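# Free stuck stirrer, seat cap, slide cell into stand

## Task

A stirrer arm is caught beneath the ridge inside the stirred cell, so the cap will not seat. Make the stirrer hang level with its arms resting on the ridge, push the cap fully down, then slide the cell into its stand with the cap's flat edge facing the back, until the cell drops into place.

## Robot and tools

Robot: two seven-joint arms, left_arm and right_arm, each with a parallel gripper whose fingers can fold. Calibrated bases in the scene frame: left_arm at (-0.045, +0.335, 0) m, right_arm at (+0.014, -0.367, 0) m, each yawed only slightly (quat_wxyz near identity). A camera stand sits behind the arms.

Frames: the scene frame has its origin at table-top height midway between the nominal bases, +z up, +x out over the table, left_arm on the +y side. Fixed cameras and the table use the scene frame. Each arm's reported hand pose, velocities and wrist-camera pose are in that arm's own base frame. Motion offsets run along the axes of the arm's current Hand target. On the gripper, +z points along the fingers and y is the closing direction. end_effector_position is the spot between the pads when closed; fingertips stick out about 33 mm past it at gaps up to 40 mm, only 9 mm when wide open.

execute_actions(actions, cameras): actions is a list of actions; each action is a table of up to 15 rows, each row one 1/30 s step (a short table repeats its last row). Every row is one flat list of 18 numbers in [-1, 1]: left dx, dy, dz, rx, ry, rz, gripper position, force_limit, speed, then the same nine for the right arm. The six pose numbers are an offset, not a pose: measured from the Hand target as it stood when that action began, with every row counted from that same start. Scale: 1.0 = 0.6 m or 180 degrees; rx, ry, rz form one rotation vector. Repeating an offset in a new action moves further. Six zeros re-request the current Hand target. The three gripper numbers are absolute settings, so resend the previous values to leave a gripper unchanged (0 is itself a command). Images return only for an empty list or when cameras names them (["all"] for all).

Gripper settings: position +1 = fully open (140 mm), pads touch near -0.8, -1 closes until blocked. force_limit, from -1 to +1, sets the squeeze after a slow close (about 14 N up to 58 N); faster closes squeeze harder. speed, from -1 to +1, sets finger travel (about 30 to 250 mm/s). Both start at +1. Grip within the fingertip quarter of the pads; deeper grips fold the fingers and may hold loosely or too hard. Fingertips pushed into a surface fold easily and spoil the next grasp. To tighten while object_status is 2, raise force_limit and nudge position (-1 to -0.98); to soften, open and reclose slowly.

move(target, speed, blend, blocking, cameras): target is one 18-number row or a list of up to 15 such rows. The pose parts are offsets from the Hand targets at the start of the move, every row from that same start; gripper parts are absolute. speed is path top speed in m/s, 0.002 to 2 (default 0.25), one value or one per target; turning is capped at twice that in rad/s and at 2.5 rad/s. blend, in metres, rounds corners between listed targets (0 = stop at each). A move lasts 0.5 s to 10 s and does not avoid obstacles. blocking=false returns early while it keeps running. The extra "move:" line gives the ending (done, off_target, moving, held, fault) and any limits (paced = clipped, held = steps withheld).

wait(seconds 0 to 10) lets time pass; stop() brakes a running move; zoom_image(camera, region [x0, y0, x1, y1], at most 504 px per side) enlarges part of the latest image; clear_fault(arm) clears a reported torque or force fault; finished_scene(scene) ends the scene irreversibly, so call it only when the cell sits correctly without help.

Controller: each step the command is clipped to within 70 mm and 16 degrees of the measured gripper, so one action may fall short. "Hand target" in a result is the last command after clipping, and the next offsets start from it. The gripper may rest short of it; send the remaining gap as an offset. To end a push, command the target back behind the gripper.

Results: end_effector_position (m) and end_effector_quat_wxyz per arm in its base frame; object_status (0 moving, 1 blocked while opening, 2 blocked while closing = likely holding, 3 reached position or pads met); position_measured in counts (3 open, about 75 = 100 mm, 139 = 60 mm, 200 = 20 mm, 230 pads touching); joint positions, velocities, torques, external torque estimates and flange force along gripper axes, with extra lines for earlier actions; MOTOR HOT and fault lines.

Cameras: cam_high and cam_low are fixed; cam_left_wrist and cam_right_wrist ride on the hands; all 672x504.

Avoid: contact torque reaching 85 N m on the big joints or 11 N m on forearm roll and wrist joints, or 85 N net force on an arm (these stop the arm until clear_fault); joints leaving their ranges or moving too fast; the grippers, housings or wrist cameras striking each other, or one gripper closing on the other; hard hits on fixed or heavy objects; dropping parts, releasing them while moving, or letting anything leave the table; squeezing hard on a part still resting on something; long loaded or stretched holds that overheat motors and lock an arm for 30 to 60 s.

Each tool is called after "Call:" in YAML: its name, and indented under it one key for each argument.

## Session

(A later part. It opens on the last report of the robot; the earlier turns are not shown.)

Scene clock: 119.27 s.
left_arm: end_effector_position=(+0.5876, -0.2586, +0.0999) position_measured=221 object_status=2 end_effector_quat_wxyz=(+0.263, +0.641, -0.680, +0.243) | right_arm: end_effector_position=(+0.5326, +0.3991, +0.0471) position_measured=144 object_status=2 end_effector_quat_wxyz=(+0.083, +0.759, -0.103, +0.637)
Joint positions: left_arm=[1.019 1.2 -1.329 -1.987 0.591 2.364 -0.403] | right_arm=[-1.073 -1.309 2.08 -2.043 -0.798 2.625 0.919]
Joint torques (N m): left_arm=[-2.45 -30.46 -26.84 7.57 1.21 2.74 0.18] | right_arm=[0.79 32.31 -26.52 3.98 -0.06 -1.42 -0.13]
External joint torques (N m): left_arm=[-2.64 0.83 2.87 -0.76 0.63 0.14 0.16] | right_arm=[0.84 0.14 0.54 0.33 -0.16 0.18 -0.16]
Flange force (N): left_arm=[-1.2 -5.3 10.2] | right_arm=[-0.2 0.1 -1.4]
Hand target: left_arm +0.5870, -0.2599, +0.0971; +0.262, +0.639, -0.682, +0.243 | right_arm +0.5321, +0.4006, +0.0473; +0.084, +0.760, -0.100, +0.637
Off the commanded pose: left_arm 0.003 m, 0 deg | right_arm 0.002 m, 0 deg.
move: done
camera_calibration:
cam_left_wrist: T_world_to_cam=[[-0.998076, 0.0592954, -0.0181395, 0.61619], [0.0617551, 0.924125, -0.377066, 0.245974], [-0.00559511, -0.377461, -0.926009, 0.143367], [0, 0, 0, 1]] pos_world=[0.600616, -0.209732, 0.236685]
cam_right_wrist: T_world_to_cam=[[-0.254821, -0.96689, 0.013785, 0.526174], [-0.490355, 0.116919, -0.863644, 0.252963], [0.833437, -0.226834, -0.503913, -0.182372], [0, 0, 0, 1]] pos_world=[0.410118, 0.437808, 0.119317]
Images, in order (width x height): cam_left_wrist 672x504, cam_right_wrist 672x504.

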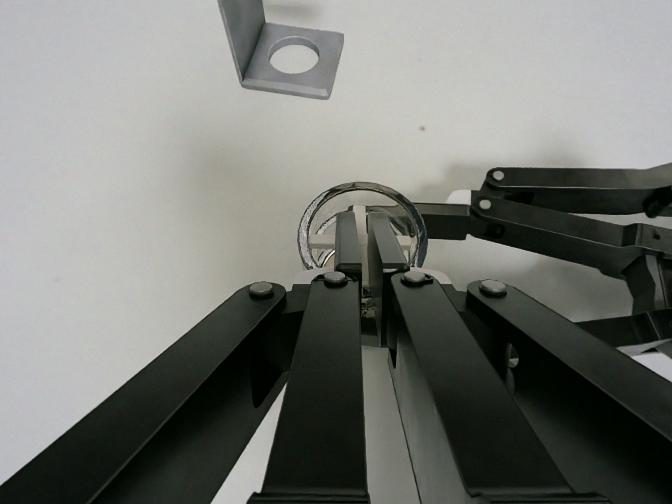

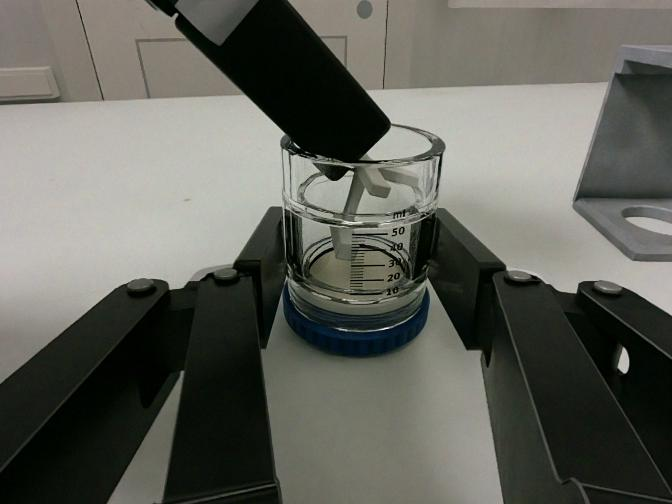

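Call:
move:
  target: [0.013,0,0.0005,0,-0.078,0,-1,-1,-1,0,0,0,0,0,0,-1,-1,-1]
  speed: 0.04
  cameras: ["cam_left_wrist","cam_right_wrist"]

Call:
zoom_image:
  camera: "cam_right_wrist"
  region: [250, 60, 480, 290]

Call:
zoom_image:
  camera: "cam_left_wrist"
  region: [260, 140, 460, 340]

Scene clock: 123.33 s.
left_arm: end_effector_position=(+0.5873, -0.2668, +0.1028) position_measured=221 object_status=2 end_effector_quat_wxyz=(+0.175, +0.661, -0.711, +0.166) | right_arm: end_effector_position=(+0.5326, +0.3990, +0.0471) position_measured=144 object_status=2 end_effector_quat_wxyz=(+0.083, +0.759, -0.103, +0.637)
Joint positions: left_arm=[0.873 0.956 -1.275 -1.961 0.59 2.336 -0.526] | right_arm=[-1.073 -1.309 2.08 -2.043 -0.798 2.625 0.919]
Joint velocities: left_arm=[0.002 0 0.001 0.001 -0.001 -0.001 -0.004] | right_arm=[within noise]
Joint torques (N m): left_arm=[-0.8 -32.28 -24.79 13.88 0.34 2.37 -0.14] | right_arm=[0.74 32.32 -27.09 3.85 -0.05 -1.72 -0.16]
External joint torques (N m): left_arm=[-0.88 -0.95 1.04 -0.06 -0.27 -0.57 -0.16] | right_arm=[0.77 0.22 -0.18 0.22 -0.15 -0.14 -0.19]
Flange force (N): left_arm=[1.7 -3.0 1.7] | right_arm=[1.0 0.3 -1.8]
Hand target: left_arm +0.5867, -0.2659, +0.1021; +0.176, +0.664, -0.708, +0.163 | right_arm +0.5321, +0.4006, +0.0473; +0.084, +0.760, -0.100, +0.637
Off the commanded pose: left_arm 0.001 m, 1 deg | right_arm 0.002 m, 0 deg.
move: done
camera_calibration:
cam_left_wrist: T_world_to_cam=[[-0.996748, 0.0753736, -0.0285064, 0.621081], [0.0786784, 0.986728, -0.142048, 0.237129], [0.0174214, -0.143829, -0.989449, 0.198206], [0, 0, 0, 1]] pos_world=[0.596951, -0.252287, 0.247503]
cam_right_wrist: T_world_to_cam=[[-0.254821, -0.96689, 0.013785, 0.526174], [-0.490355, 0.116919, -0.863644, 0.252963], [0.833437, -0.226834, -0.503913, -0.182372], [0, 0, 0, 1]] pos_world=[0.410118, 0.437808, 0.119317]
Images, in order (width x height): cam_left_wrist 672x504, cam_right_wrist 672x504.

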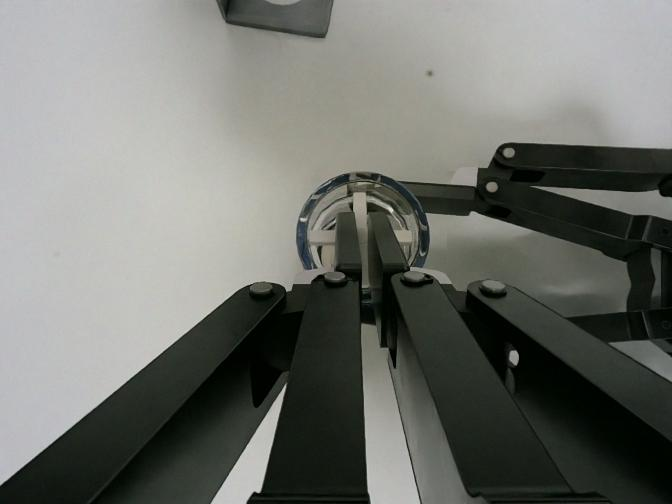

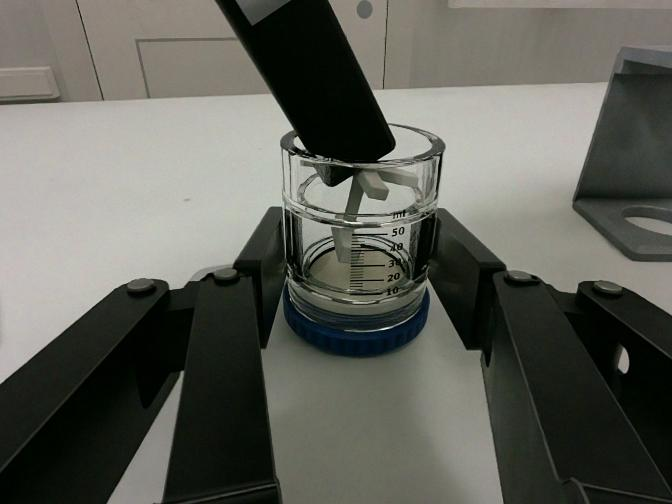

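Scaled by 2.191 from the camera's 672x504 image, which has a finer 960x720 frame.

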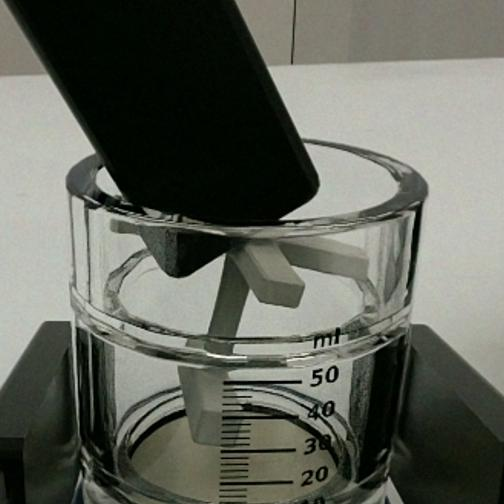

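Scaled by 2.520 from the camera's 672x504 image, which has a finer 960x720 frame.

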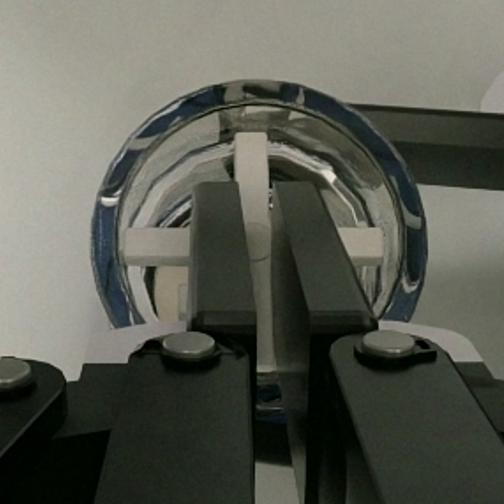

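Call:
move:
  target:
    - [-0.0017,0,0.005,0,0,0,-1,-1,-1,0,0,0,0,0,0,-1,-1,-1]
    - [-0.0017,0,0.005,0,0,0,-0.62,-1,-1,0,0,0,0,0,0,-1,-1,-1]
  speed: 0.03
  cameras: ["cam_left_wrist","cam_right_wrist"]

Call:
zoom_image:
  camera: "cam_right_wrist"
  region: [250, 60, 480, 290]

Call:
zoom_image:
  camera: "cam_left_wrist"
  region: [260, 140, 460, 340]

Scene clock: 125.07 s.
left_arm: end_effector_position=(+0.5863, -0.2678, +0.1003) position_measured=208 object_status=0 end_effector_quat_wxyz=(+0.176, +0.661, -0.711, +0.164) | right_arm: end_effector_position=(+0.5323, +0.3998, +0.0471) position_measured=144 object_status=2 end_effector_quat_wxyz=(+0.083, +0.760, -0.103, +0.637)
Joint positions: left_arm=[0.867 0.957 -1.269 -1.96 0.59 2.336 -0.528] | right_arm=[-1.072 -1.309 2.08 -2.042 -0.798 2.625 0.919]
Joint torques (N m): left_arm=[0.24 -31.87 -24.13 13.98 0.83 2.67 -0.16] | right_arm=[0.4 32.25 -27.1 3.61 -0.01 -1.74 -0.13]
External joint torques (N m): left_arm=[0.28 -0.44 1.68 0.14 0.22 -0.25 -0.18] | right_arm=[0.46 0.23 -0.18 0.03 -0.11 -0.14 -0.16]
Flange force (N): left_arm=[-0.6 -1.6 2.1] | right_arm=[1.0 0.4 -1.4]
Hand target: left_arm +0.5866, -0.2664, +0.0989; +0.176, +0.664, -0.708, +0.163 | right_arm +0.5321, +0.4006, +0.0473; +0.084, +0.760, -0.100, +0.637
Off the commanded pose: left_arm 0.002 m, 0 deg | right_arm 0.001 m, 0 deg.
move: done
camera_calibration:
cam_left_wrist: T_world_to_cam=[[-0.996826, 0.0756751, -0.0247388, 0.619825], [0.0784075, 0.987036, -0.140044, 0.237947], [0.0138203, -0.141539, -0.989836, 0.198359], [0, 0, 0, 1]] pos_world=[0.596459, -0.253692, 0.244999]
cam_right_wrist: T_world_to_cam=[[-0.253601, -0.967211, 0.0137412, 0.526292], [-0.490679, 0.116387, -0.863532, 0.253052], [0.833619, -0.225735, -0.504106, -0.18244], [0, 0, 0, 1]] pos_world=[0.409721, 0.438401, 0.119318]
Images, in order (width x height): cam_left_wrist 672x504, cam_right_wrist 672x504.

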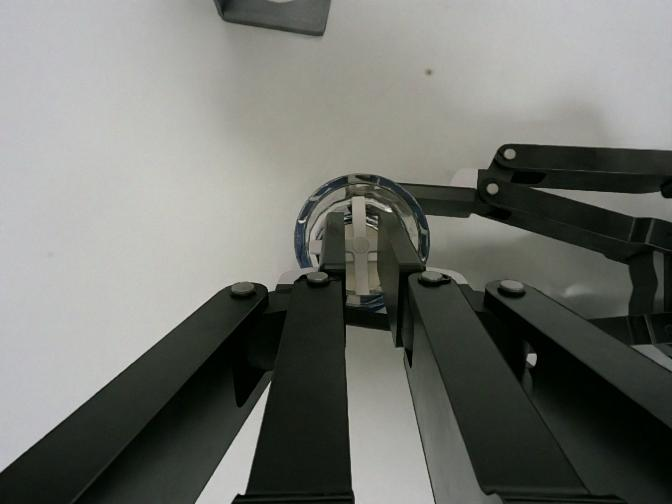

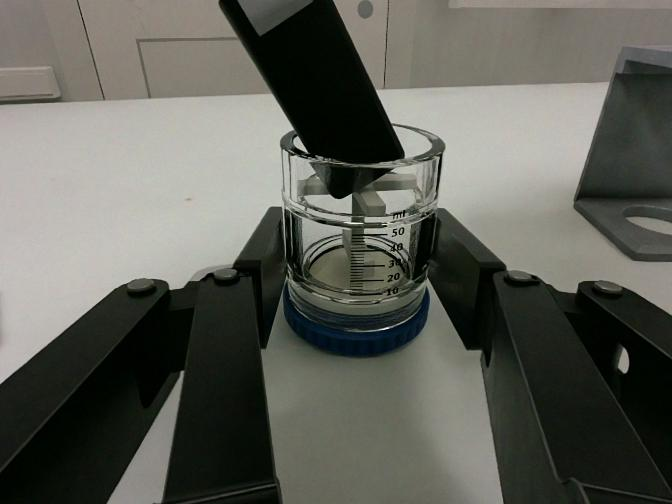

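Scaled by 2.191 from the camera's 672x504 image, which has a finer 960x720 frame.

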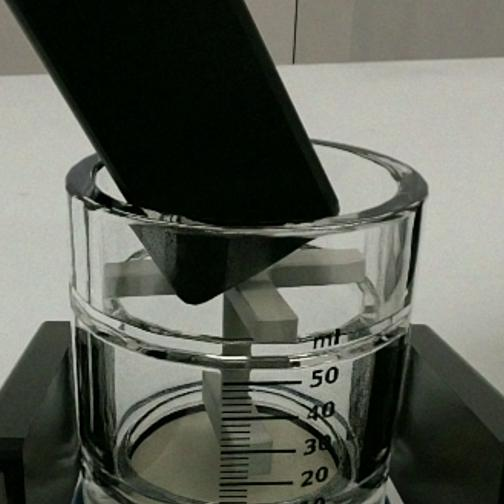

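Scaled by 2.520 from the camera's 672x504 image, which has a finer 960x720 frame.

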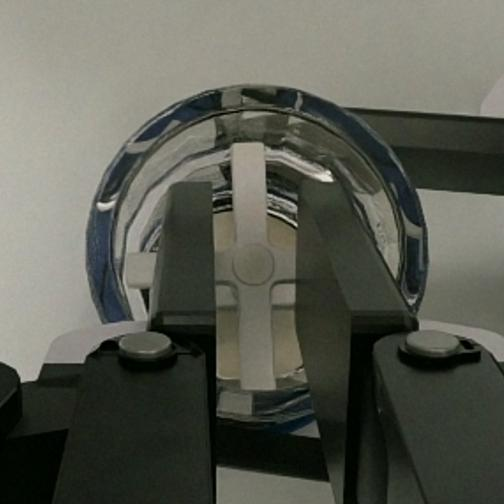

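Call:
move:
  target: [0,0,-0.09,0,0,0,-0.5,-1,-1,0,0,0,0,0,0,-1,-1,-1]
  speed: 0.08
  cameras: ["cam_left_wrist","cam_right_wrist"]

Call:
zoom_image:
  camera: "cam_right_wrist"
  region: [250, 60, 480, 290]

Call:
zoom_image:
  camera: "cam_left_wrist"
  region: [260, 140, 460, 340]

Scene clock: 126.73 s.
left_arm: end_effector_position=(+0.5889, -0.2418, +0.1463) position_measured=192 object_status=3 end_effector_quat_wxyz=(+0.175, +0.665, -0.708, +0.163) | right_arm: end_effector_position=(+0.5321, +0.4009, +0.0471) position_measured=144 object_status=2 end_effector_quat_wxyz=(+0.082, +0.760, -0.102, +0.637)
Joint positions: left_arm=[0.966 0.927 -1.37 -1.95 0.551 2.239 -0.512] | right_arm=[-1.072 -1.309 2.079 -2.041 -0.798 2.626 0.919]
Joint velocities: left_arm=[0.001 0 -0.001 0 0.001 -0.005 0.002] | right_arm=[within noise]
Joint torques (N m): left_arm=[0.49 -29.14 -26.38 14.5 0.42 2.52 0.2] | right_arm=[0.31 32.21 -27.07 2.95 0.03 -1.79 -0.09]
External joint torques (N m): left_arm=[0.51 0.12 -0.5 -0.21 -0.07 -0.39 0.18] | right_arm=[0.4 0.13 -0.14 -0.68 -0.07 -0.2 -0.12]
Flange force (N): left_arm=[-0.9 2.4 -2.5] | right_arm=[1.6 2.5 -2.0]
Hand target: left_arm +0.5884, -0.2413, +0.1467; +0.176, +0.664, -0.708, +0.163 | right_arm +0.5321, +0.4006, +0.0473; +0.084, +0.760, -0.100, +0.637
Off the commanded pose: left_arm 0.001 m, 0 deg | right_arm 0.000 m, 0 deg.
move: done
camera_calibration:
cam_left_wrist: T_world_to_cam=[[-0.997509, 0.066815, -0.0226077, 0.619478], [0.0693171, 0.987887, -0.138833, 0.223912], [0.0130577, -0.140054, -0.990058, 0.248476], [0, 0, 0, 1]] pos_world=[0.59917, -0.22779, 0.291097]
cam_right_wrist: T_world_to_cam=[[-0.252211, -0.967585, 0.0129781, 0.52679], [-0.490945, 0.11639, -0.863381, 0.253113], [0.833884, -0.224126, -0.504386, -0.182756], [0, 0, 0, 1]] pos_world=[0.409524, 0.439294, 0.119516]
Images, in order (width x height): cam_left_wrist 672x504, cam_right_wrist 672x504.

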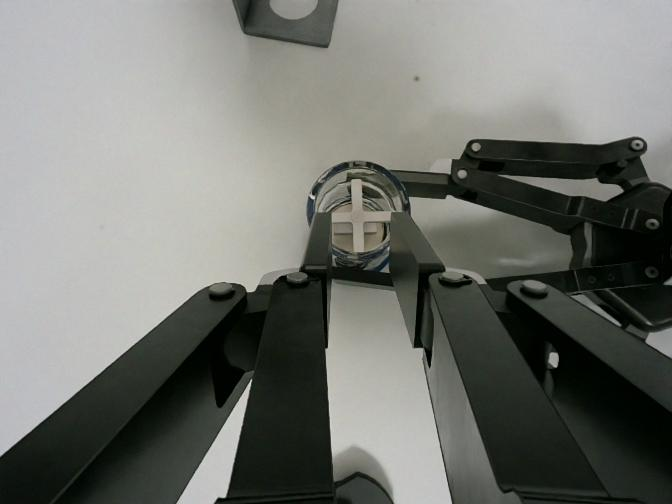

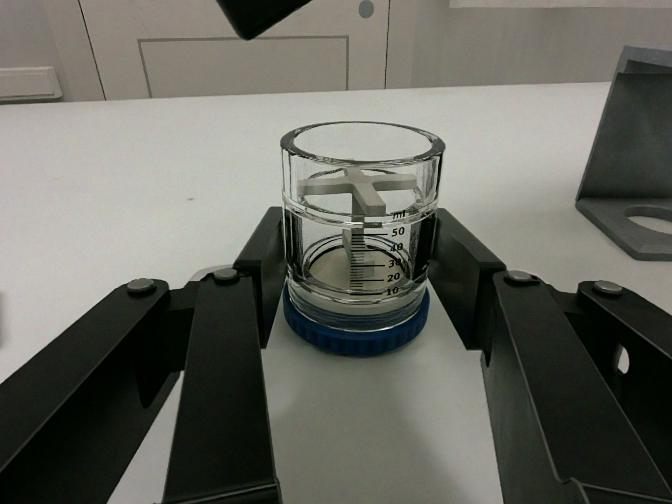

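Scaled by 2.191 from the camera's 672x504 image, which has a finer 960x720 frame.

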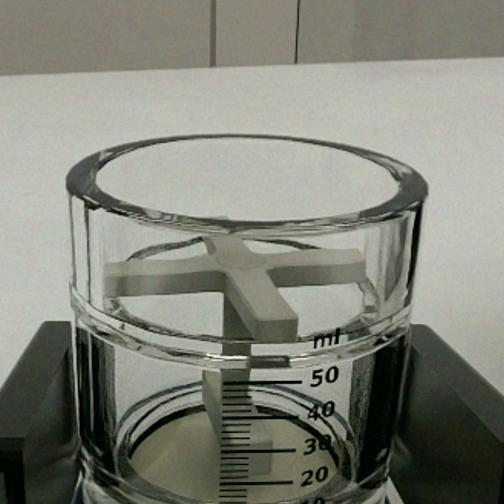

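Scaled by 2.520 from the camera's 672x504 image, which has a finer 960x720 frame.

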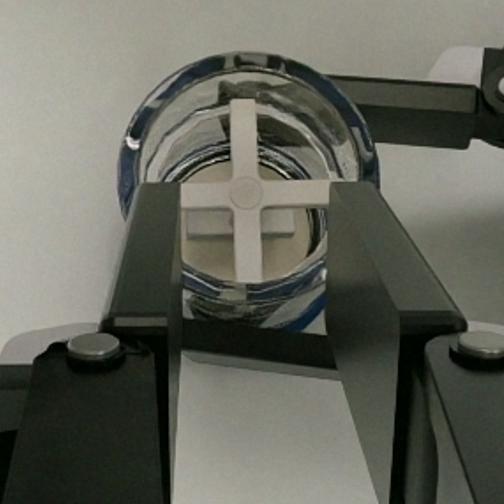

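Call:
move:
  target: [-0.221,-0.010,-0.1237,0.0435,-0.1515,-0.1742,-0.4,-1,-0.5,0,0,0,0,0,0,-1,-1,-1]
  speed: 0.2
  cameras: ["cam_left_wrist"]

Call:
zoom_image:
  camera: "cam_left_wrist"
  region: [236, 100, 436, 300]

Scene clock: 130.53 s.
left_arm: end_effector_position=(+0.6047, -0.0899, +0.1496) position_measured=179 object_status=3 end_effector_quat_wxyz=(-0.002, +0.856, -0.516, -0.001) | right_arm: end_effector_position=(+0.5321, +0.4009, +0.0471) position_measured=144 object_status=2 end_effector_quat_wxyz=(+0.082, +0.760, -0.102, +0.637)
Joint positions: left_arm=[0.799 0.482 -1.063 -1.892 0.488 2.085 -0.952] | right_arm=[-1.072 -1.309 2.079 -2.041 -0.798 2.626 0.919]
Joint velocities: left_arm=[-0.001 0.001 0.001 0 0 -0.001 -0.005] | right_arm=[within noise]
Joint torques (N m): left_arm=[-0.93 -31.5 -13.23 22.13 0.26 2.22 -0.19] | right_arm=[0.29 32.23 -27.07 2.94 0.01 -1.77 -0.11]
External joint torques (N m): left_arm=[-0.94 -1.55 -0.17 0.31 -0.45 -0.39 -0.19] | right_arm=[0.32 0.1 -0.12 -0.71 -0.09 -0.18 -0.14]
Flange force (N): left_arm=[1.0 1.4 -2.9] | right_arm=[1.5 2.5 -1.9]
Hand target: left_arm +0.6044, -0.0901, +0.1505; -0.001, +0.858, -0.513, -0.002 | right_arm +0.5321, +0.4006, +0.0473; +0.084, +0.760, -0.100, +0.637
Off the commanded pose: left_arm 0.001 m, 0 deg | right_arm 0.000 m, 0 deg.
move: done
camera_calibration:
cam_left_wrist: T_world_to_cam=[[-0.89121, -0.453116, -0.0207744, 0.513893], [-0.432248, 0.834499, 0.341722, 0.290789], [-0.137503, 0.313525, -0.939572, 0.397024], [0, 0, 0, 1]] pos_world=[0.638272, -0.134287, 0.28434]
Images, in order (width x height): cam_left_wrist 672x504.

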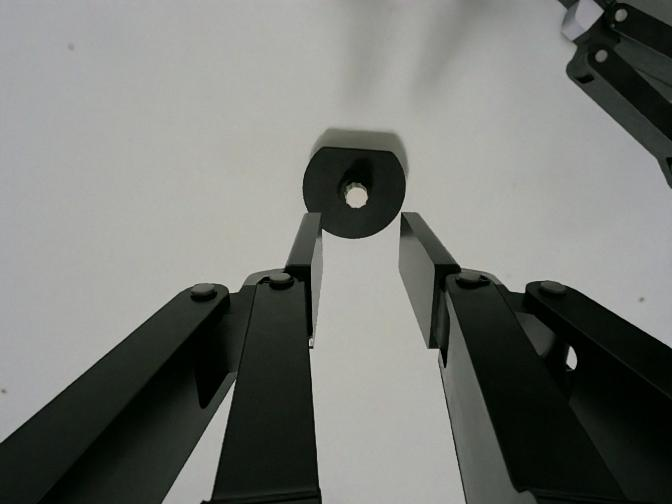

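Scaled by 2.520 from the camera's 672x504 image, which has a finer 960x720 frame.

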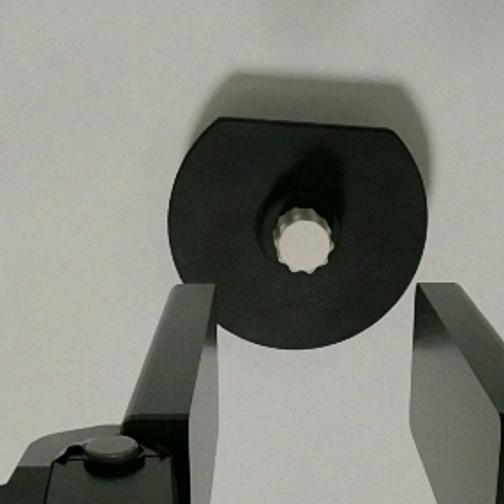

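Call:
move:
  target:
    - [0.0006,0,0.142,0,0,0,-0.4,-1,-0.5,0,0,0,0,0,0,-1,-1,-1]
    - [0.0006,0,0.142,0,0,0,-1,-1,-1,0,0,0,0,0,0,-1,-1,-1]
  speed: 0.12
  cameras: ["cam_left_wrist"]

Call:
wait:
  seconds: 0.5

Scene clock: 133.43 s.
left_arm: end_effector_position=(+0.6029, -0.0899, +0.0645) position_measured=201 object_status=2 end_effector_quat_wxyz=(+0.001, +0.858, -0.514, -0.004) | right_arm: end_effector_position=(+0.5321, +0.4009, +0.0471) position_measured=144 object_status=2 end_effector_quat_wxyz=(+0.082, +0.760, -0.102, +0.637)
Joint positions: left_arm=[0.698 0.596 -0.925 -1.943 0.603 2.226 -1.026] | right_arm=[-1.072 -1.309 2.079 -2.041 -0.798 2.626 0.919]
Joint torques (N m): left_arm=[-0.91 -35.96 -14.55 19.77 0.69 2.7 -0.17] | right_arm=[0.32 32.19 -27.14 2.91 0.01 -1.78 -0.13]
External joint torques (N m): left_arm=[-1.04 -1.24 -0.1 -0.21 0.04 0.08 -0.17] | right_arm=[0.23 -0.01 -0.21 -0.83 -0.1 -0.21 -0.16]
Flange force (N): left_arm=[0.5 2.4 -0.5] | right_arm=[1.6 2.7 -1.7]
Hand target: left_arm +0.6044, -0.0901, +0.0653; -0.001, +0.858, -0.513, -0.002 | right_arm +0.5321, +0.4006, +0.0473; +0.084, +0.760, -0.100, +0.637
Off the commanded pose: left_arm 0.002 m, 0 deg | right_arm 0.000 m, 0 deg.
move: done
camera_calibration:
cam_left_wrist: T_world_to_cam=[[-0.888874, -0.457923, -0.0144959, 0.508359], [-0.43452, 0.832572, 0.343535, 0.320226], [-0.145244, 0.311658, -0.939028, 0.321366], [0, 0, 0, 1]] pos_world=[0.637688, -0.133978, 0.199132]
Images, in order (width x height): cam_left_wrist 672x504.

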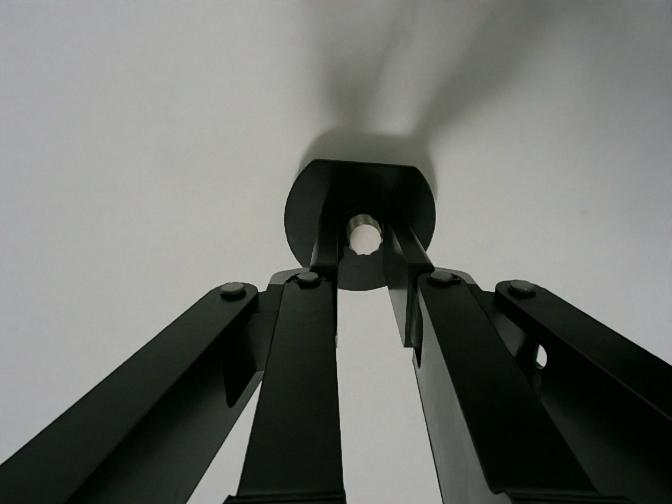

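Scene clock: 133.93 s.
left_arm: end_effector_position=(+0.6029, -0.0899, +0.0645) position_measured=201 object_status=2 end_effector_quat_wxyz=(+0.001, +0.858, -0.514, -0.004) | right_arm: end_effector_position=(+0.5321, +0.4009, +0.0471) position_measured=144 object_status=2 end_effector_quat_wxyz=(+0.082, +0.760, -0.102, +0.637)
Joint positions: left_arm=[0.698 0.596 -0.925 -1.943 0.603 2.226 -1.026] | right_arm=[-1.072 -1.309 2.079 -2.041 -0.798 2.626 0.919]
Joint torques (N m): left_arm=[-0.87 -35.92 -14.55 19.82 0.68 2.69 -0.18] | right_arm=[0.32 32.16 -27.08 2.91 0.02 -1.76 -0.13]
External joint torques (N m): left_arm=[-0.89 -1.24 -0.03 -0.07 0.03 0.08 -0.18] | right_arm=[0.3 0.04 -0.23 -0.72 -0.08 -0.19 -0.15]
Flange force (N): left_arm=[0.4 2.0 -0.7] | right_arm=[1.6 2.5 -1.7]
Hand target: left_arm +0.6044, -0.0901, +0.0653; -0.001, +0.858, -0.513, -0.002 | right_arm +0.5321, +0.4006, +0.0473; +0.084, +0.760, -0.100, +0.637
Tool commands: left_gripper/position=-1.0 left_gripper/force_limit=-1.0 left_gripper/speed=-1.0 right_gripper/position=-1.0 right_gripper/force_limit=-1.0 right_gripper/speed=-1.0
Off the commanded pose: left_arm 0.002 m, 0 deg | right_arm 0.000 m, 0 deg.
wait: 0.50 s; at rest by 0.17 s

Call:
move:
  target:
    - [0,0,-0.1,0,0,0,-1,-1,-1,0,0,0,0,0,0,-1,-1,-1]
    - [0.12,0.09,-0.2,0,0,-0.14,-1,-1,-1,0,0,0,0,0,0,-1,-1,-1]
    - [0.263,0.1896,-0.17,0,0,-0.285,-1,-1,-1,0,0,0,0,0,0,-1,-1,-1]
  speed: 0.15
  blend: 0.02
  cameras: ["cam_left_wrist","cam_right_wrist"]

Call:
zoom_image:
  camera: "cam_right_wrist"
  region: [230, 0, 500, 200]

Call:
zoom_image:
  camera: "cam_left_wrist"
  region: [236, 130, 496, 330]

Scene clock: 139.43 s.
left_arm: end_effector_position=(+0.5785, -0.2823, +0.1646) position_measured=201 object_status=2 end_effector_quat_wxyz=(-0.003, +0.995, -0.095, -0.002) | right_arm: end_effector_position=(+0.5321, +0.4009, +0.0471) position_measured=144 object_status=2 end_effector_quat_wxyz=(+0.082, +0.760, -0.102, +0.637)
Joint positions: left_arm=[0.15 0.429 -0.696 -1.741 0.309 2.051 -2.03] | right_arm=[-1.072 -1.309 2.079 -2.041 -0.798 2.626 0.919]
Joint velocities: left_arm=[0.002 0 -0.001 0 -0.001 0.001 -0.006] | right_arm=[within noise]
Joint torques (N m): left_arm=[-0.9 -40.54 -8.69 23.92 0.38 2.47 -0.21] | right_arm=[0.35 32.19 -27.1 2.94 0 -1.76 -0.15]
External joint torques (N m): left_arm=[-0.94 -1.89 -0.3 0.54 -0.43 -0.13 -0.21] | right_arm=[0.34 0.13 -0.25 -0.7 -0.1 -0.19 -0.18]
Flange force (N): left_arm=[-2.9 0.6 -3.1] | right_arm=[1.8 2.5 -1.9]
Hand target: left_arm +0.5790, -0.2833, +0.1666; -0.002, +0.996, -0.091, -0.001 | right_arm +0.5321, +0.4006, +0.0473; +0.084, +0.760, -0.100, +0.637
Off the commanded pose: left_arm 0.002 m, 0 deg | right_arm 0.000 m, 0 deg.
move: done
camera_calibration:
cam_left_wrist: T_world_to_cam=[[-0.203353, -0.978785, -0.0250497, -0.141896], [-0.921368, 0.182643, 0.343106, 0.533672], [-0.331252, 0.0928517, -0.938963, 0.517593], [0, 0, 0, 1]] pos_world=[0.634307, -0.284416, 0.29934]
cam_right_wrist: T_world_to_cam=[[-0.252211, -0.967585, 0.0129781, 0.52679], [-0.490945, 0.11639, -0.863381, 0.253113], [0.833884, -0.224126, -0.504386, -0.182756], [0, 0, 0, 1]] pos_world=[0.409524, 0.439294, 0.119516]
Images, in order (width x height): cam_left_wrist 672x504, cam_right_wrist 672x504.

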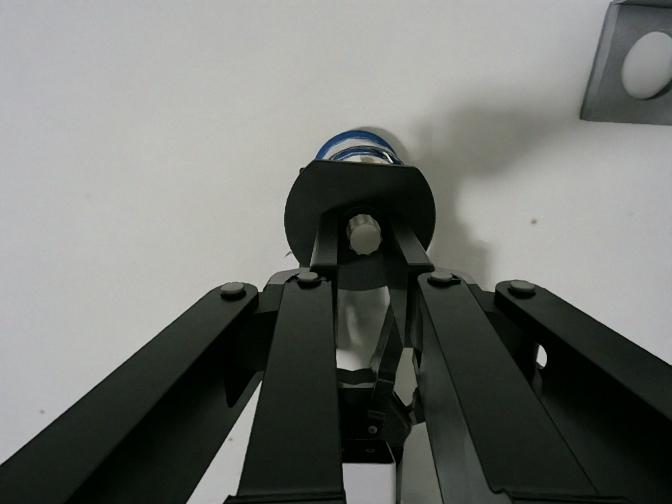

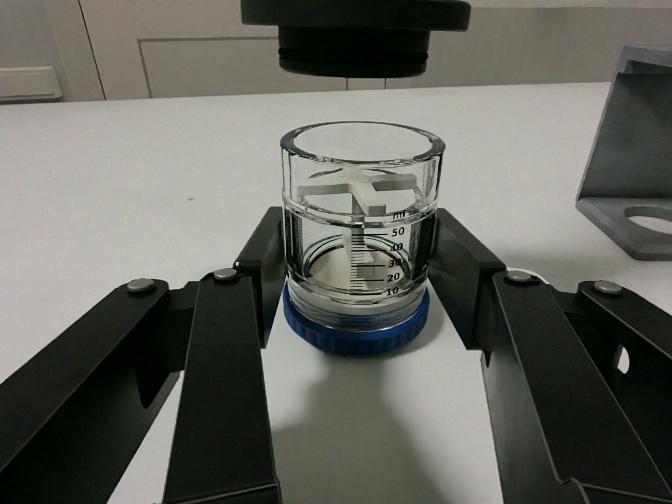

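Scaled by 1.867 from the camera's 672x504 image, which has a finer 960x720 frame.

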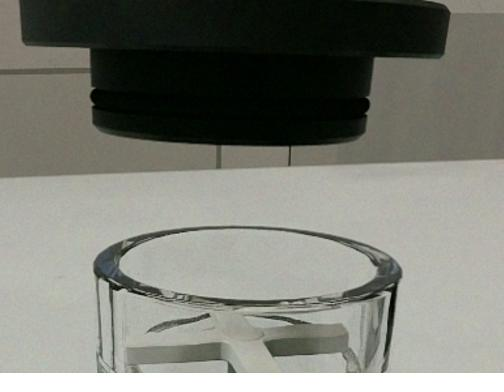

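Scaled by 1.938 from the camera's 672x504 image, which has a finer 960x720 frame.

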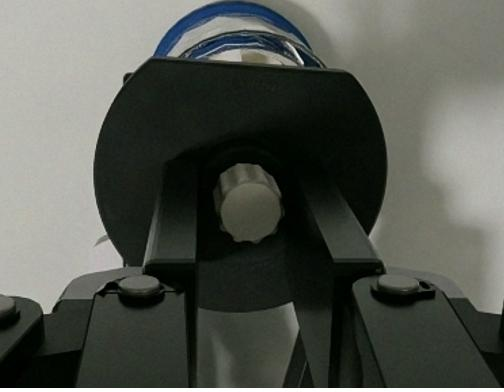

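Call:
move:
  target: [0.0047,0.0068,0.0175,0,0,0,-1,-1,-1,0,0,0,0,0,0,-1,-1,-1]
  speed: 0.05
  cameras: ["cam_left_wrist","cam_right_wrist"]

Call:
zoom_image:
  camera: "cam_right_wrist"
  region: [230, 0, 500, 200]

Scene clock: 141.87 s.
left_arm: end_effector_position=(+0.5786, -0.2871, +0.1549) position_measured=201 object_status=2 end_effector_quat_wxyz=(-0.002, +0.996, -0.093, -0.005) | right_arm: end_effector_position=(+0.5321, +0.4009, +0.0471) position_measured=144 object_status=2 end_effector_quat_wxyz=(+0.082, +0.760, -0.102, +0.637)
Joint positions: left_arm=[0.133 0.45 -0.686 -1.735 0.317 2.06 -2.042] | right_arm=[-1.072 -1.309 2.079 -2.041 -0.798 2.626 0.919]
Joint velocities: left_arm=[-0.001 0.001 0.003 0 -0.002 0.005 -0.006] | right_arm=[within noise]
Joint torques (N m): left_arm=[-1.01 -40.41 -8.81 23.97 1.13 2.69 -0.15] | right_arm=[0.33 32.2 -27.09 2.98 0.01 -1.76 -0.14]
External joint torques (N m): left_arm=[-0.95 -1.04 -0.08 0.76 0.33 0.1 -0.15] | right_arm=[0.33 0.14 -0.25 -0.7 -0.09 -0.18 -0.17]
Flange force (N): left_arm=[1.8 2.0 -1.2] | right_arm=[1.8 2.5 -1.9]
Hand target: left_arm +0.5810, -0.2878, +0.1561; -0.002, +0.996, -0.091, -0.001 | right_arm +0.5321, +0.4006, +0.0473; +0.084, +0.760, -0.100, +0.637
Off the commanded pose: left_arm 0.003 m, 0 deg | right_arm 0.000 m, 0 deg.
move: done
camera_calibration:
cam_left_wrist: T_world_to_cam=[[-0.200296, -0.979478, -0.0224592, -0.149195], [-0.920081, 0.180174, 0.347833, 0.535697], [-0.336648, 0.0903337, -0.937287, 0.510958], [0, 0, 0, 1]] pos_world=[0.635015, -0.288808, 0.28923]
cam_right_wrist: T_world_to_cam=[[-0.252211, -0.967585, 0.0129781, 0.52679], [-0.490945, 0.11639, -0.863381, 0.253113], [0.833884, -0.224126, -0.504386, -0.182756], [0, 0, 0, 1]] pos_world=[0.409524, 0.439294, 0.119516]
Images, in order (width x height): cam_left_wrist 672x504, cam_right_wrist 672x504.

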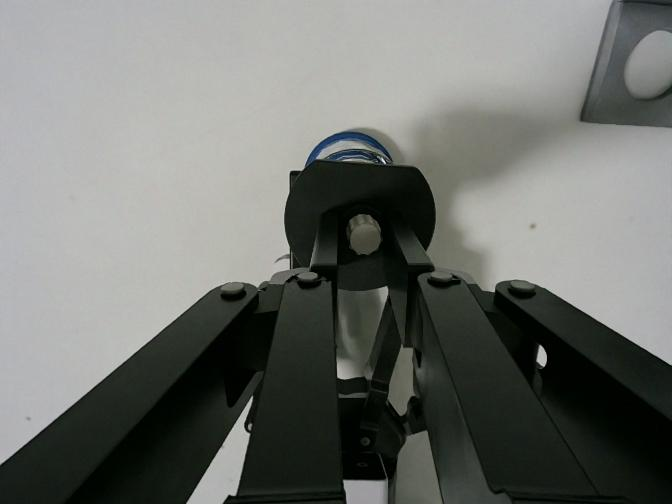

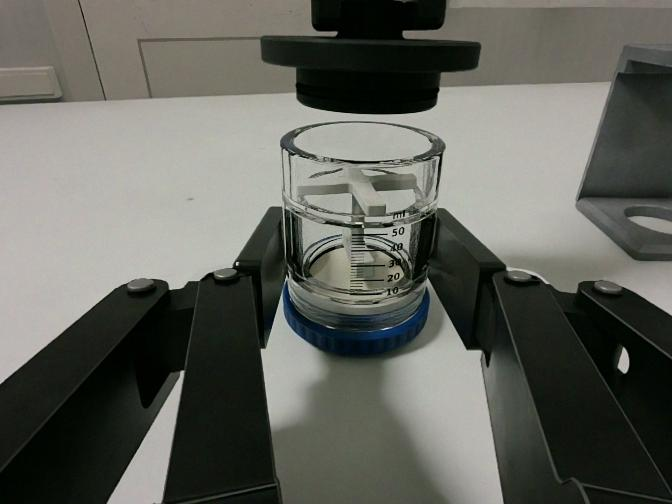

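Scaled by 1.867 from the camera's 672x504 image, which has a finer 960x720 frame.

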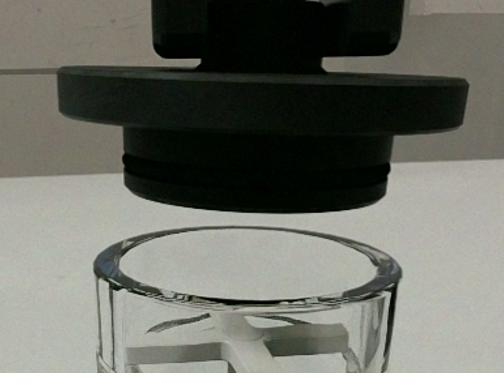

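Call:
move:
  target: [0.0003,-0.0018,0.009,0,0,0,-1,-1,-1,0,0,0,0,0,0,-1,-1,-1]
  speed: 0.05
  cameras: ["cam_left_wrist","cam_right_wrist"]

Call:
zoom_image:
  camera: "cam_right_wrist"
  region: [240, 20, 490, 200]

Scene clock: 143.13 s.
left_arm: end_effector_position=(+0.5804, -0.2862, +0.1509) position_measured=201 object_status=2 end_effector_quat_wxyz=(-0.001, +0.996, -0.092, -0.004) | right_arm: end_effector_position=(+0.5321, +0.4009, +0.0471) position_measured=144 object_status=2 end_effector_quat_wxyz=(+0.082, +0.760, -0.102, +0.637)
Joint positions: left_arm=[0.131 0.455 -0.68 -1.739 0.32 2.072 -2.044] | right_arm=[-1.072 -1.309 2.079 -2.041 -0.798 2.626 0.919]
Joint velocities: left_arm=[-0.002 -0.001 0.001 0 0 0.003 0] | right_arm=[within noise]
Joint torques (N m): left_arm=[-0.98 -40.42 -8.87 23.02 1.1 2.78 -0.14] | right_arm=[0.26 32.21 -27.1 2.94 0.02 -1.78 -0.14]
External joint torques (N m): left_arm=[-1.04 -0.84 -0.22 -0.14 0.31 0.2 -0.14] | right_arm=[0.18 0.1 -0.24 -0.77 -0.08 -0.21 -0.17]
Flange force (N): left_arm=[-1.8 1.1 0.2] | right_arm=[1.7 2.4 -1.6]
Hand target: left_arm +0.5814, -0.2868, +0.1507; -0.002, +0.996, -0.091, -0.001 | right_arm +0.5321, +0.4006, +0.0473; +0.084, +0.760, -0.100, +0.637
Off the commanded pose: left_arm 0.001 m, 0 deg | right_arm 0.000 m, 0 deg.
move: done
camera_calibration:
cam_left_wrist: T_world_to_cam=[[-0.197555, -0.98005, -0.0217661, -0.150003], [-0.921533, 0.178096, 0.34505, 0.539313], [-0.33429, 0.0882245, -0.938332, 0.505993], [0, 0, 0, 1]] pos_world=[0.636509, -0.287701, 0.285435]
cam_right_wrist: T_world_to_cam=[[-0.252211, -0.967585, 0.0129781, 0.52679], [-0.490945, 0.11639, -0.863381, 0.253113], [0.833884, -0.224126, -0.504386, -0.182756], [0, 0, 0, 1]] pos_world=[0.409524, 0.439294, 0.119516]
Images, in order (width x height): cam_left_wrist 672x504, cam_right_wrist 672x504.

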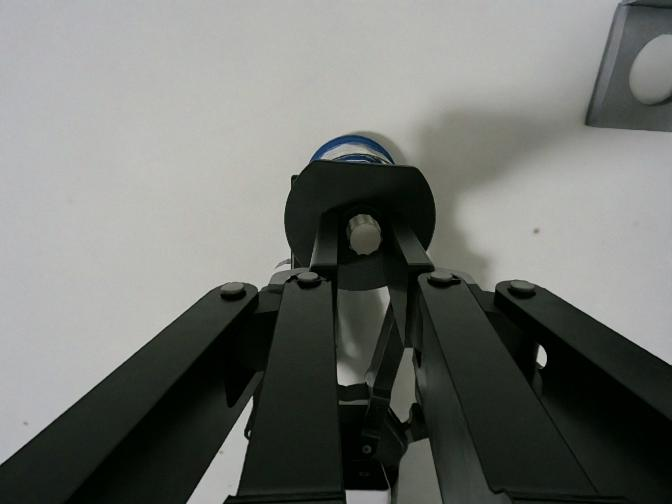

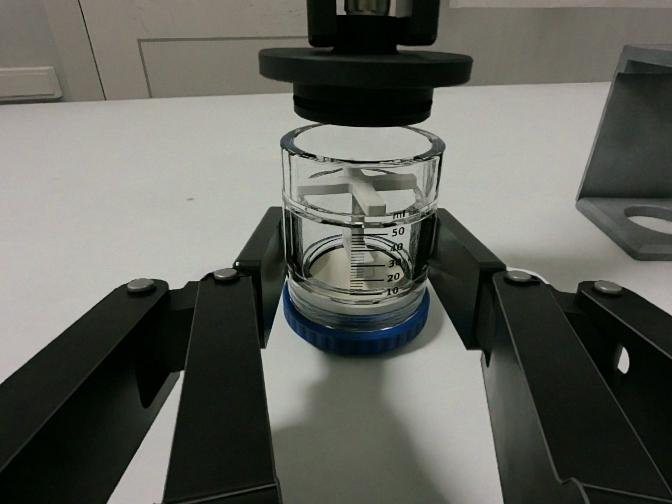

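Scaled by 2.016 from the camera's 672x504 image, which has a finer 960x720 frame.

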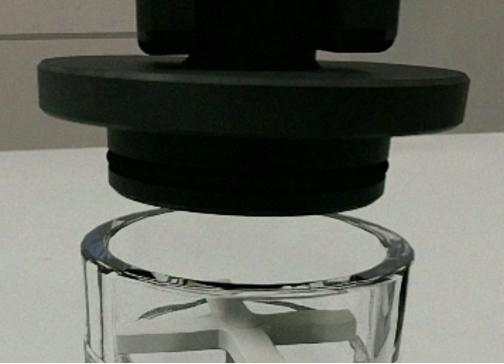

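Call:
move:
  target: [0.0005,0,0.0083,0,0,0,-1,-1,-1,0,0,0,0,0,0,-1,-1,-1]
  speed: 0.03
  cameras: ["cam_right_wrist"]

Call:
zoom_image:
  camera: "cam_right_wrist"
  region: [240, 20, 490, 200]

Scene clock: 144.40 s.
left_arm: end_effector_position=(+0.5807, -0.2863, +0.1460) position_measured=201 object_status=2 end_effector_quat_wxyz=(-0.001, +0.996, -0.092, -0.004) | right_arm: end_effector_position=(+0.5321, +0.4009, +0.0471) position_measured=144 object_status=2 end_effector_quat_wxyz=(+0.082, +0.760, -0.102, +0.637)
Joint positions: left_arm=[0.126 0.46 -0.674 -1.743 0.323 2.081 -2.046] | right_arm=[-1.072 -1.309 2.079 -2.041 -0.798 2.626 0.919]
Joint velocities: left_arm=[-0.003 -0.001 0.003 0 0.001 0.006 -0.002] | right_arm=[within noise]
Joint torques (N m): left_arm=[-1.15 -40.65 -8.82 22.97 1.1 2.71 -0.15] | right_arm=[0.31 32.18 -27.07 2.9 0.01 -1.77 -0.17]
External joint torques (N m): left_arm=[-1.06 -1 -0.03 -0.04 0.32 0.14 -0.15] | right_arm=[0.26 0.01 -0.12 -0.79 -0.09 -0.19 -0.2]
Flange force (N): left_arm=[-1.6 1.2 -0.1] | right_arm=[1.5 2.5 -1.7]
Hand target: left_arm +0.5817, -0.2868, +0.1457; -0.002, +0.996, -0.091, -0.001 | right_arm +0.5321, +0.4006, +0.0473; +0.084, +0.760, -0.100, +0.637
Off the commanded pose: left_arm 0.001 m, 0 deg | right_arm 0.000 m, 0 deg.
move: done
camera_calibration:
cam_right_wrist: T_world_to_cam=[[-0.252211, -0.967585, 0.0129781, 0.52679], [-0.490945, 0.11639, -0.863381, 0.253113], [0.833884, -0.224126, -0.504386, -0.182756], [0, 0, 0, 1]] pos_world=[0.409524, 0.439294, 0.119516]
Images, in order (width x height): cam_right_wrist 672x504.

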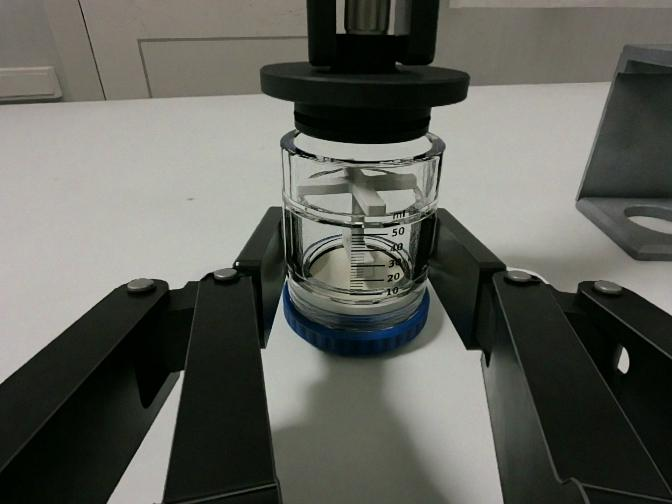

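Scaled by 2.016 from the camera's 672x504 image, which has a finer 960x720 frame.

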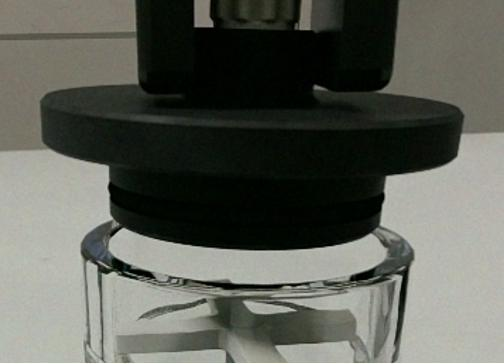

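Call:
move:
  target: [-0.001,0.0005,0.0083,0,0,0,-1,-1,-1,0,0,0,0,0,0,-1,-1,-1]
  speed: 0.03
  cameras: ["cam_right_wrist"]

Call:
zoom_image:
  camera: "cam_right_wrist"
  region: [240, 20, 490, 200]

Scene clock: 145.57 s.
left_arm: end_effector_position=(+0.5797, -0.2865, +0.1415) position_measured=201 object_status=2 end_effector_quat_wxyz=(-0.002, +0.996, -0.092, -0.004) | right_arm: end_effector_position=(+0.5322, +0.4008, +0.0472) position_measured=144 object_status=2 end_effector_quat_wxyz=(+0.082, +0.760, -0.103, +0.637)
Joint positions: left_arm=[0.122 0.463 -0.669 -1.75 0.325 2.09 -2.048] | right_arm=[-1.072 -1.309 2.079 -2.041 -0.798 2.626 0.919]
Joint velocities: left_arm=[-0.004 0 0.003 -0.002 -0.001 0.002 0] | right_arm=[within noise]
Joint torques (N m): left_arm=[-0.58 -39.92 -9 22.51 1.18 3.01 -0.16] | right_arm=[0.45 32.25 -26.56 3.19 0.02 -1.63 -0.11]
External joint torques (N m): left_arm=[-0.6 -0.14 -0.28 -0.53 0.39 0.43 -0.16] | right_arm=[0.48 0.1 0.44 -0.48 -0.08 -0.04 -0.14]
Flange force (N): left_arm=[-2.4 0.5 1.7] | right_arm=[0.6 1.8 -1.9]
Hand target: left_arm +0.5810, -0.2870, +0.1407; -0.002, +0.996, -0.091, -0.001 | right_arm +0.5321, +0.4006, +0.0473; +0.084, +0.760, -0.100, +0.637
Off the commanded pose: left_arm 0.002 m, 0 deg | right_arm 0.000 m, 0 deg.
move: done
camera_calibration:
cam_right_wrist: T_world_to_cam=[[-0.252374, -0.967541, 0.0130753, 0.526755], [-0.490853, 0.116366, -0.863436, 0.253153], [0.833889, -0.224327, -0.504289, -0.182787], [0, 0, 0, 1]] pos_world=[0.409624, 0.439194, 0.119516]
Images, in order (width x height): cam_right_wrist 672x504.

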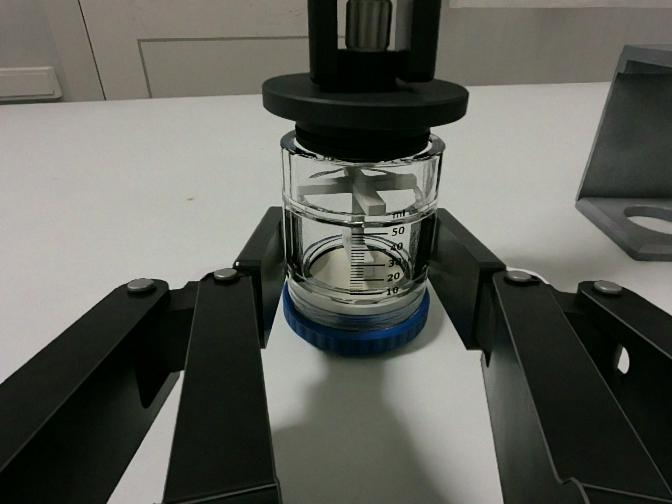

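Scaled by 2.016 from the camera's 672x504 image, which has a finer 960x720 frame.

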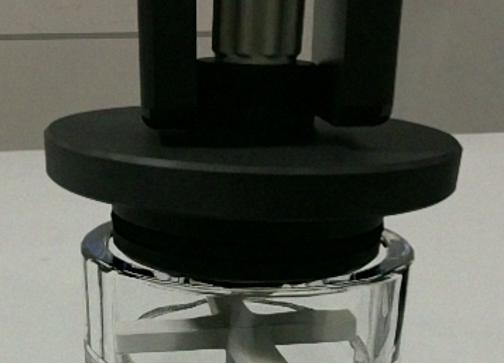

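Call:
move:
  target: [0,0,0.0083,0,0,0,-1,-1,-1,0,0,0,0,0,0,-1,-1,-1]
  speed: 0.03
  cameras: ["cam_right_wrist"]

Call:
zoom_image:
  camera: "cam_right_wrist"
  region: [240, 20, 490, 200]

Scene clock: 146.67 s.
left_arm: end_effector_position=(+0.5802, -0.2870, +0.1378) position_measured=201 object_status=2 end_effector_quat_wxyz=(-0.002, +0.996, -0.092, -0.003) | right_arm: end_effector_position=(+0.5326, +0.4003, +0.0475) position_measured=144 object_status=2 end_effector_quat_wxyz=(+0.083, +0.759, -0.103, +0.637)
Joint positions: left_arm=[0.118 0.467 -0.664 -1.754 0.328 2.101 -2.05] | right_arm=[-1.073 -1.309 2.079 -2.041 -0.798 2.626 0.919]
Joint velocities: left_arm=[-0.001 -0.001 0.001 -0.001 0.001 0.003 -0.001] | right_arm=[within noise]
Joint torques (N m): left_arm=[-0.76 -39.37 -8.32 22.13 1.28 3 -0.1] | right_arm=[0.59 32.27 -26.39 3.2 0.04 -1.59 -0.16]
External joint torques (N m): left_arm=[-0.79 0.61 0.4 -0.85 0.49 0.42 -0.1] | right_arm=[0.52 0.11 0.56 -0.55 -0.07 -0.01 -0.19]
Flange force (N): left_arm=[-0.5 1.1 3.4] | right_arm=[0.6 2.0 -2.1]
Hand target: left_arm +0.5810, -0.2869, +0.1358; -0.002, +0.996, -0.091, -0.001 | right_arm +0.5321, +0.4006, +0.0473; +0.084, +0.760, -0.100, +0.637
Off the commanded pose: left_arm 0.002 m, 0 deg | right_arm 0.001 m, 0 deg.
move: done
camera_calibration:
cam_right_wrist: T_world_to_cam=[[-0.253242, -0.967317, 0.012881, 0.526752], [-0.49041, 0.116888, -0.863617, 0.253175], [0.833887, -0.225021, -0.503983, -0.18284], [0, 0, 0, 1]] pos_world=[0.410023, 0.4388, 0.119714]
Images, in order (width x height): cam_right_wrist 672x504.

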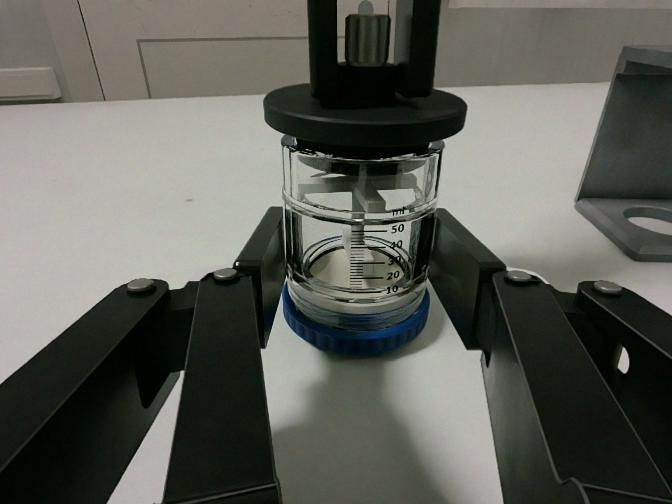

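Scaled by 2.016 from the camera's 672x504 image, which has a finer 960x720 frame.

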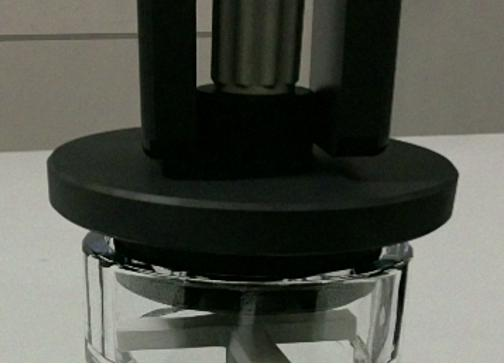

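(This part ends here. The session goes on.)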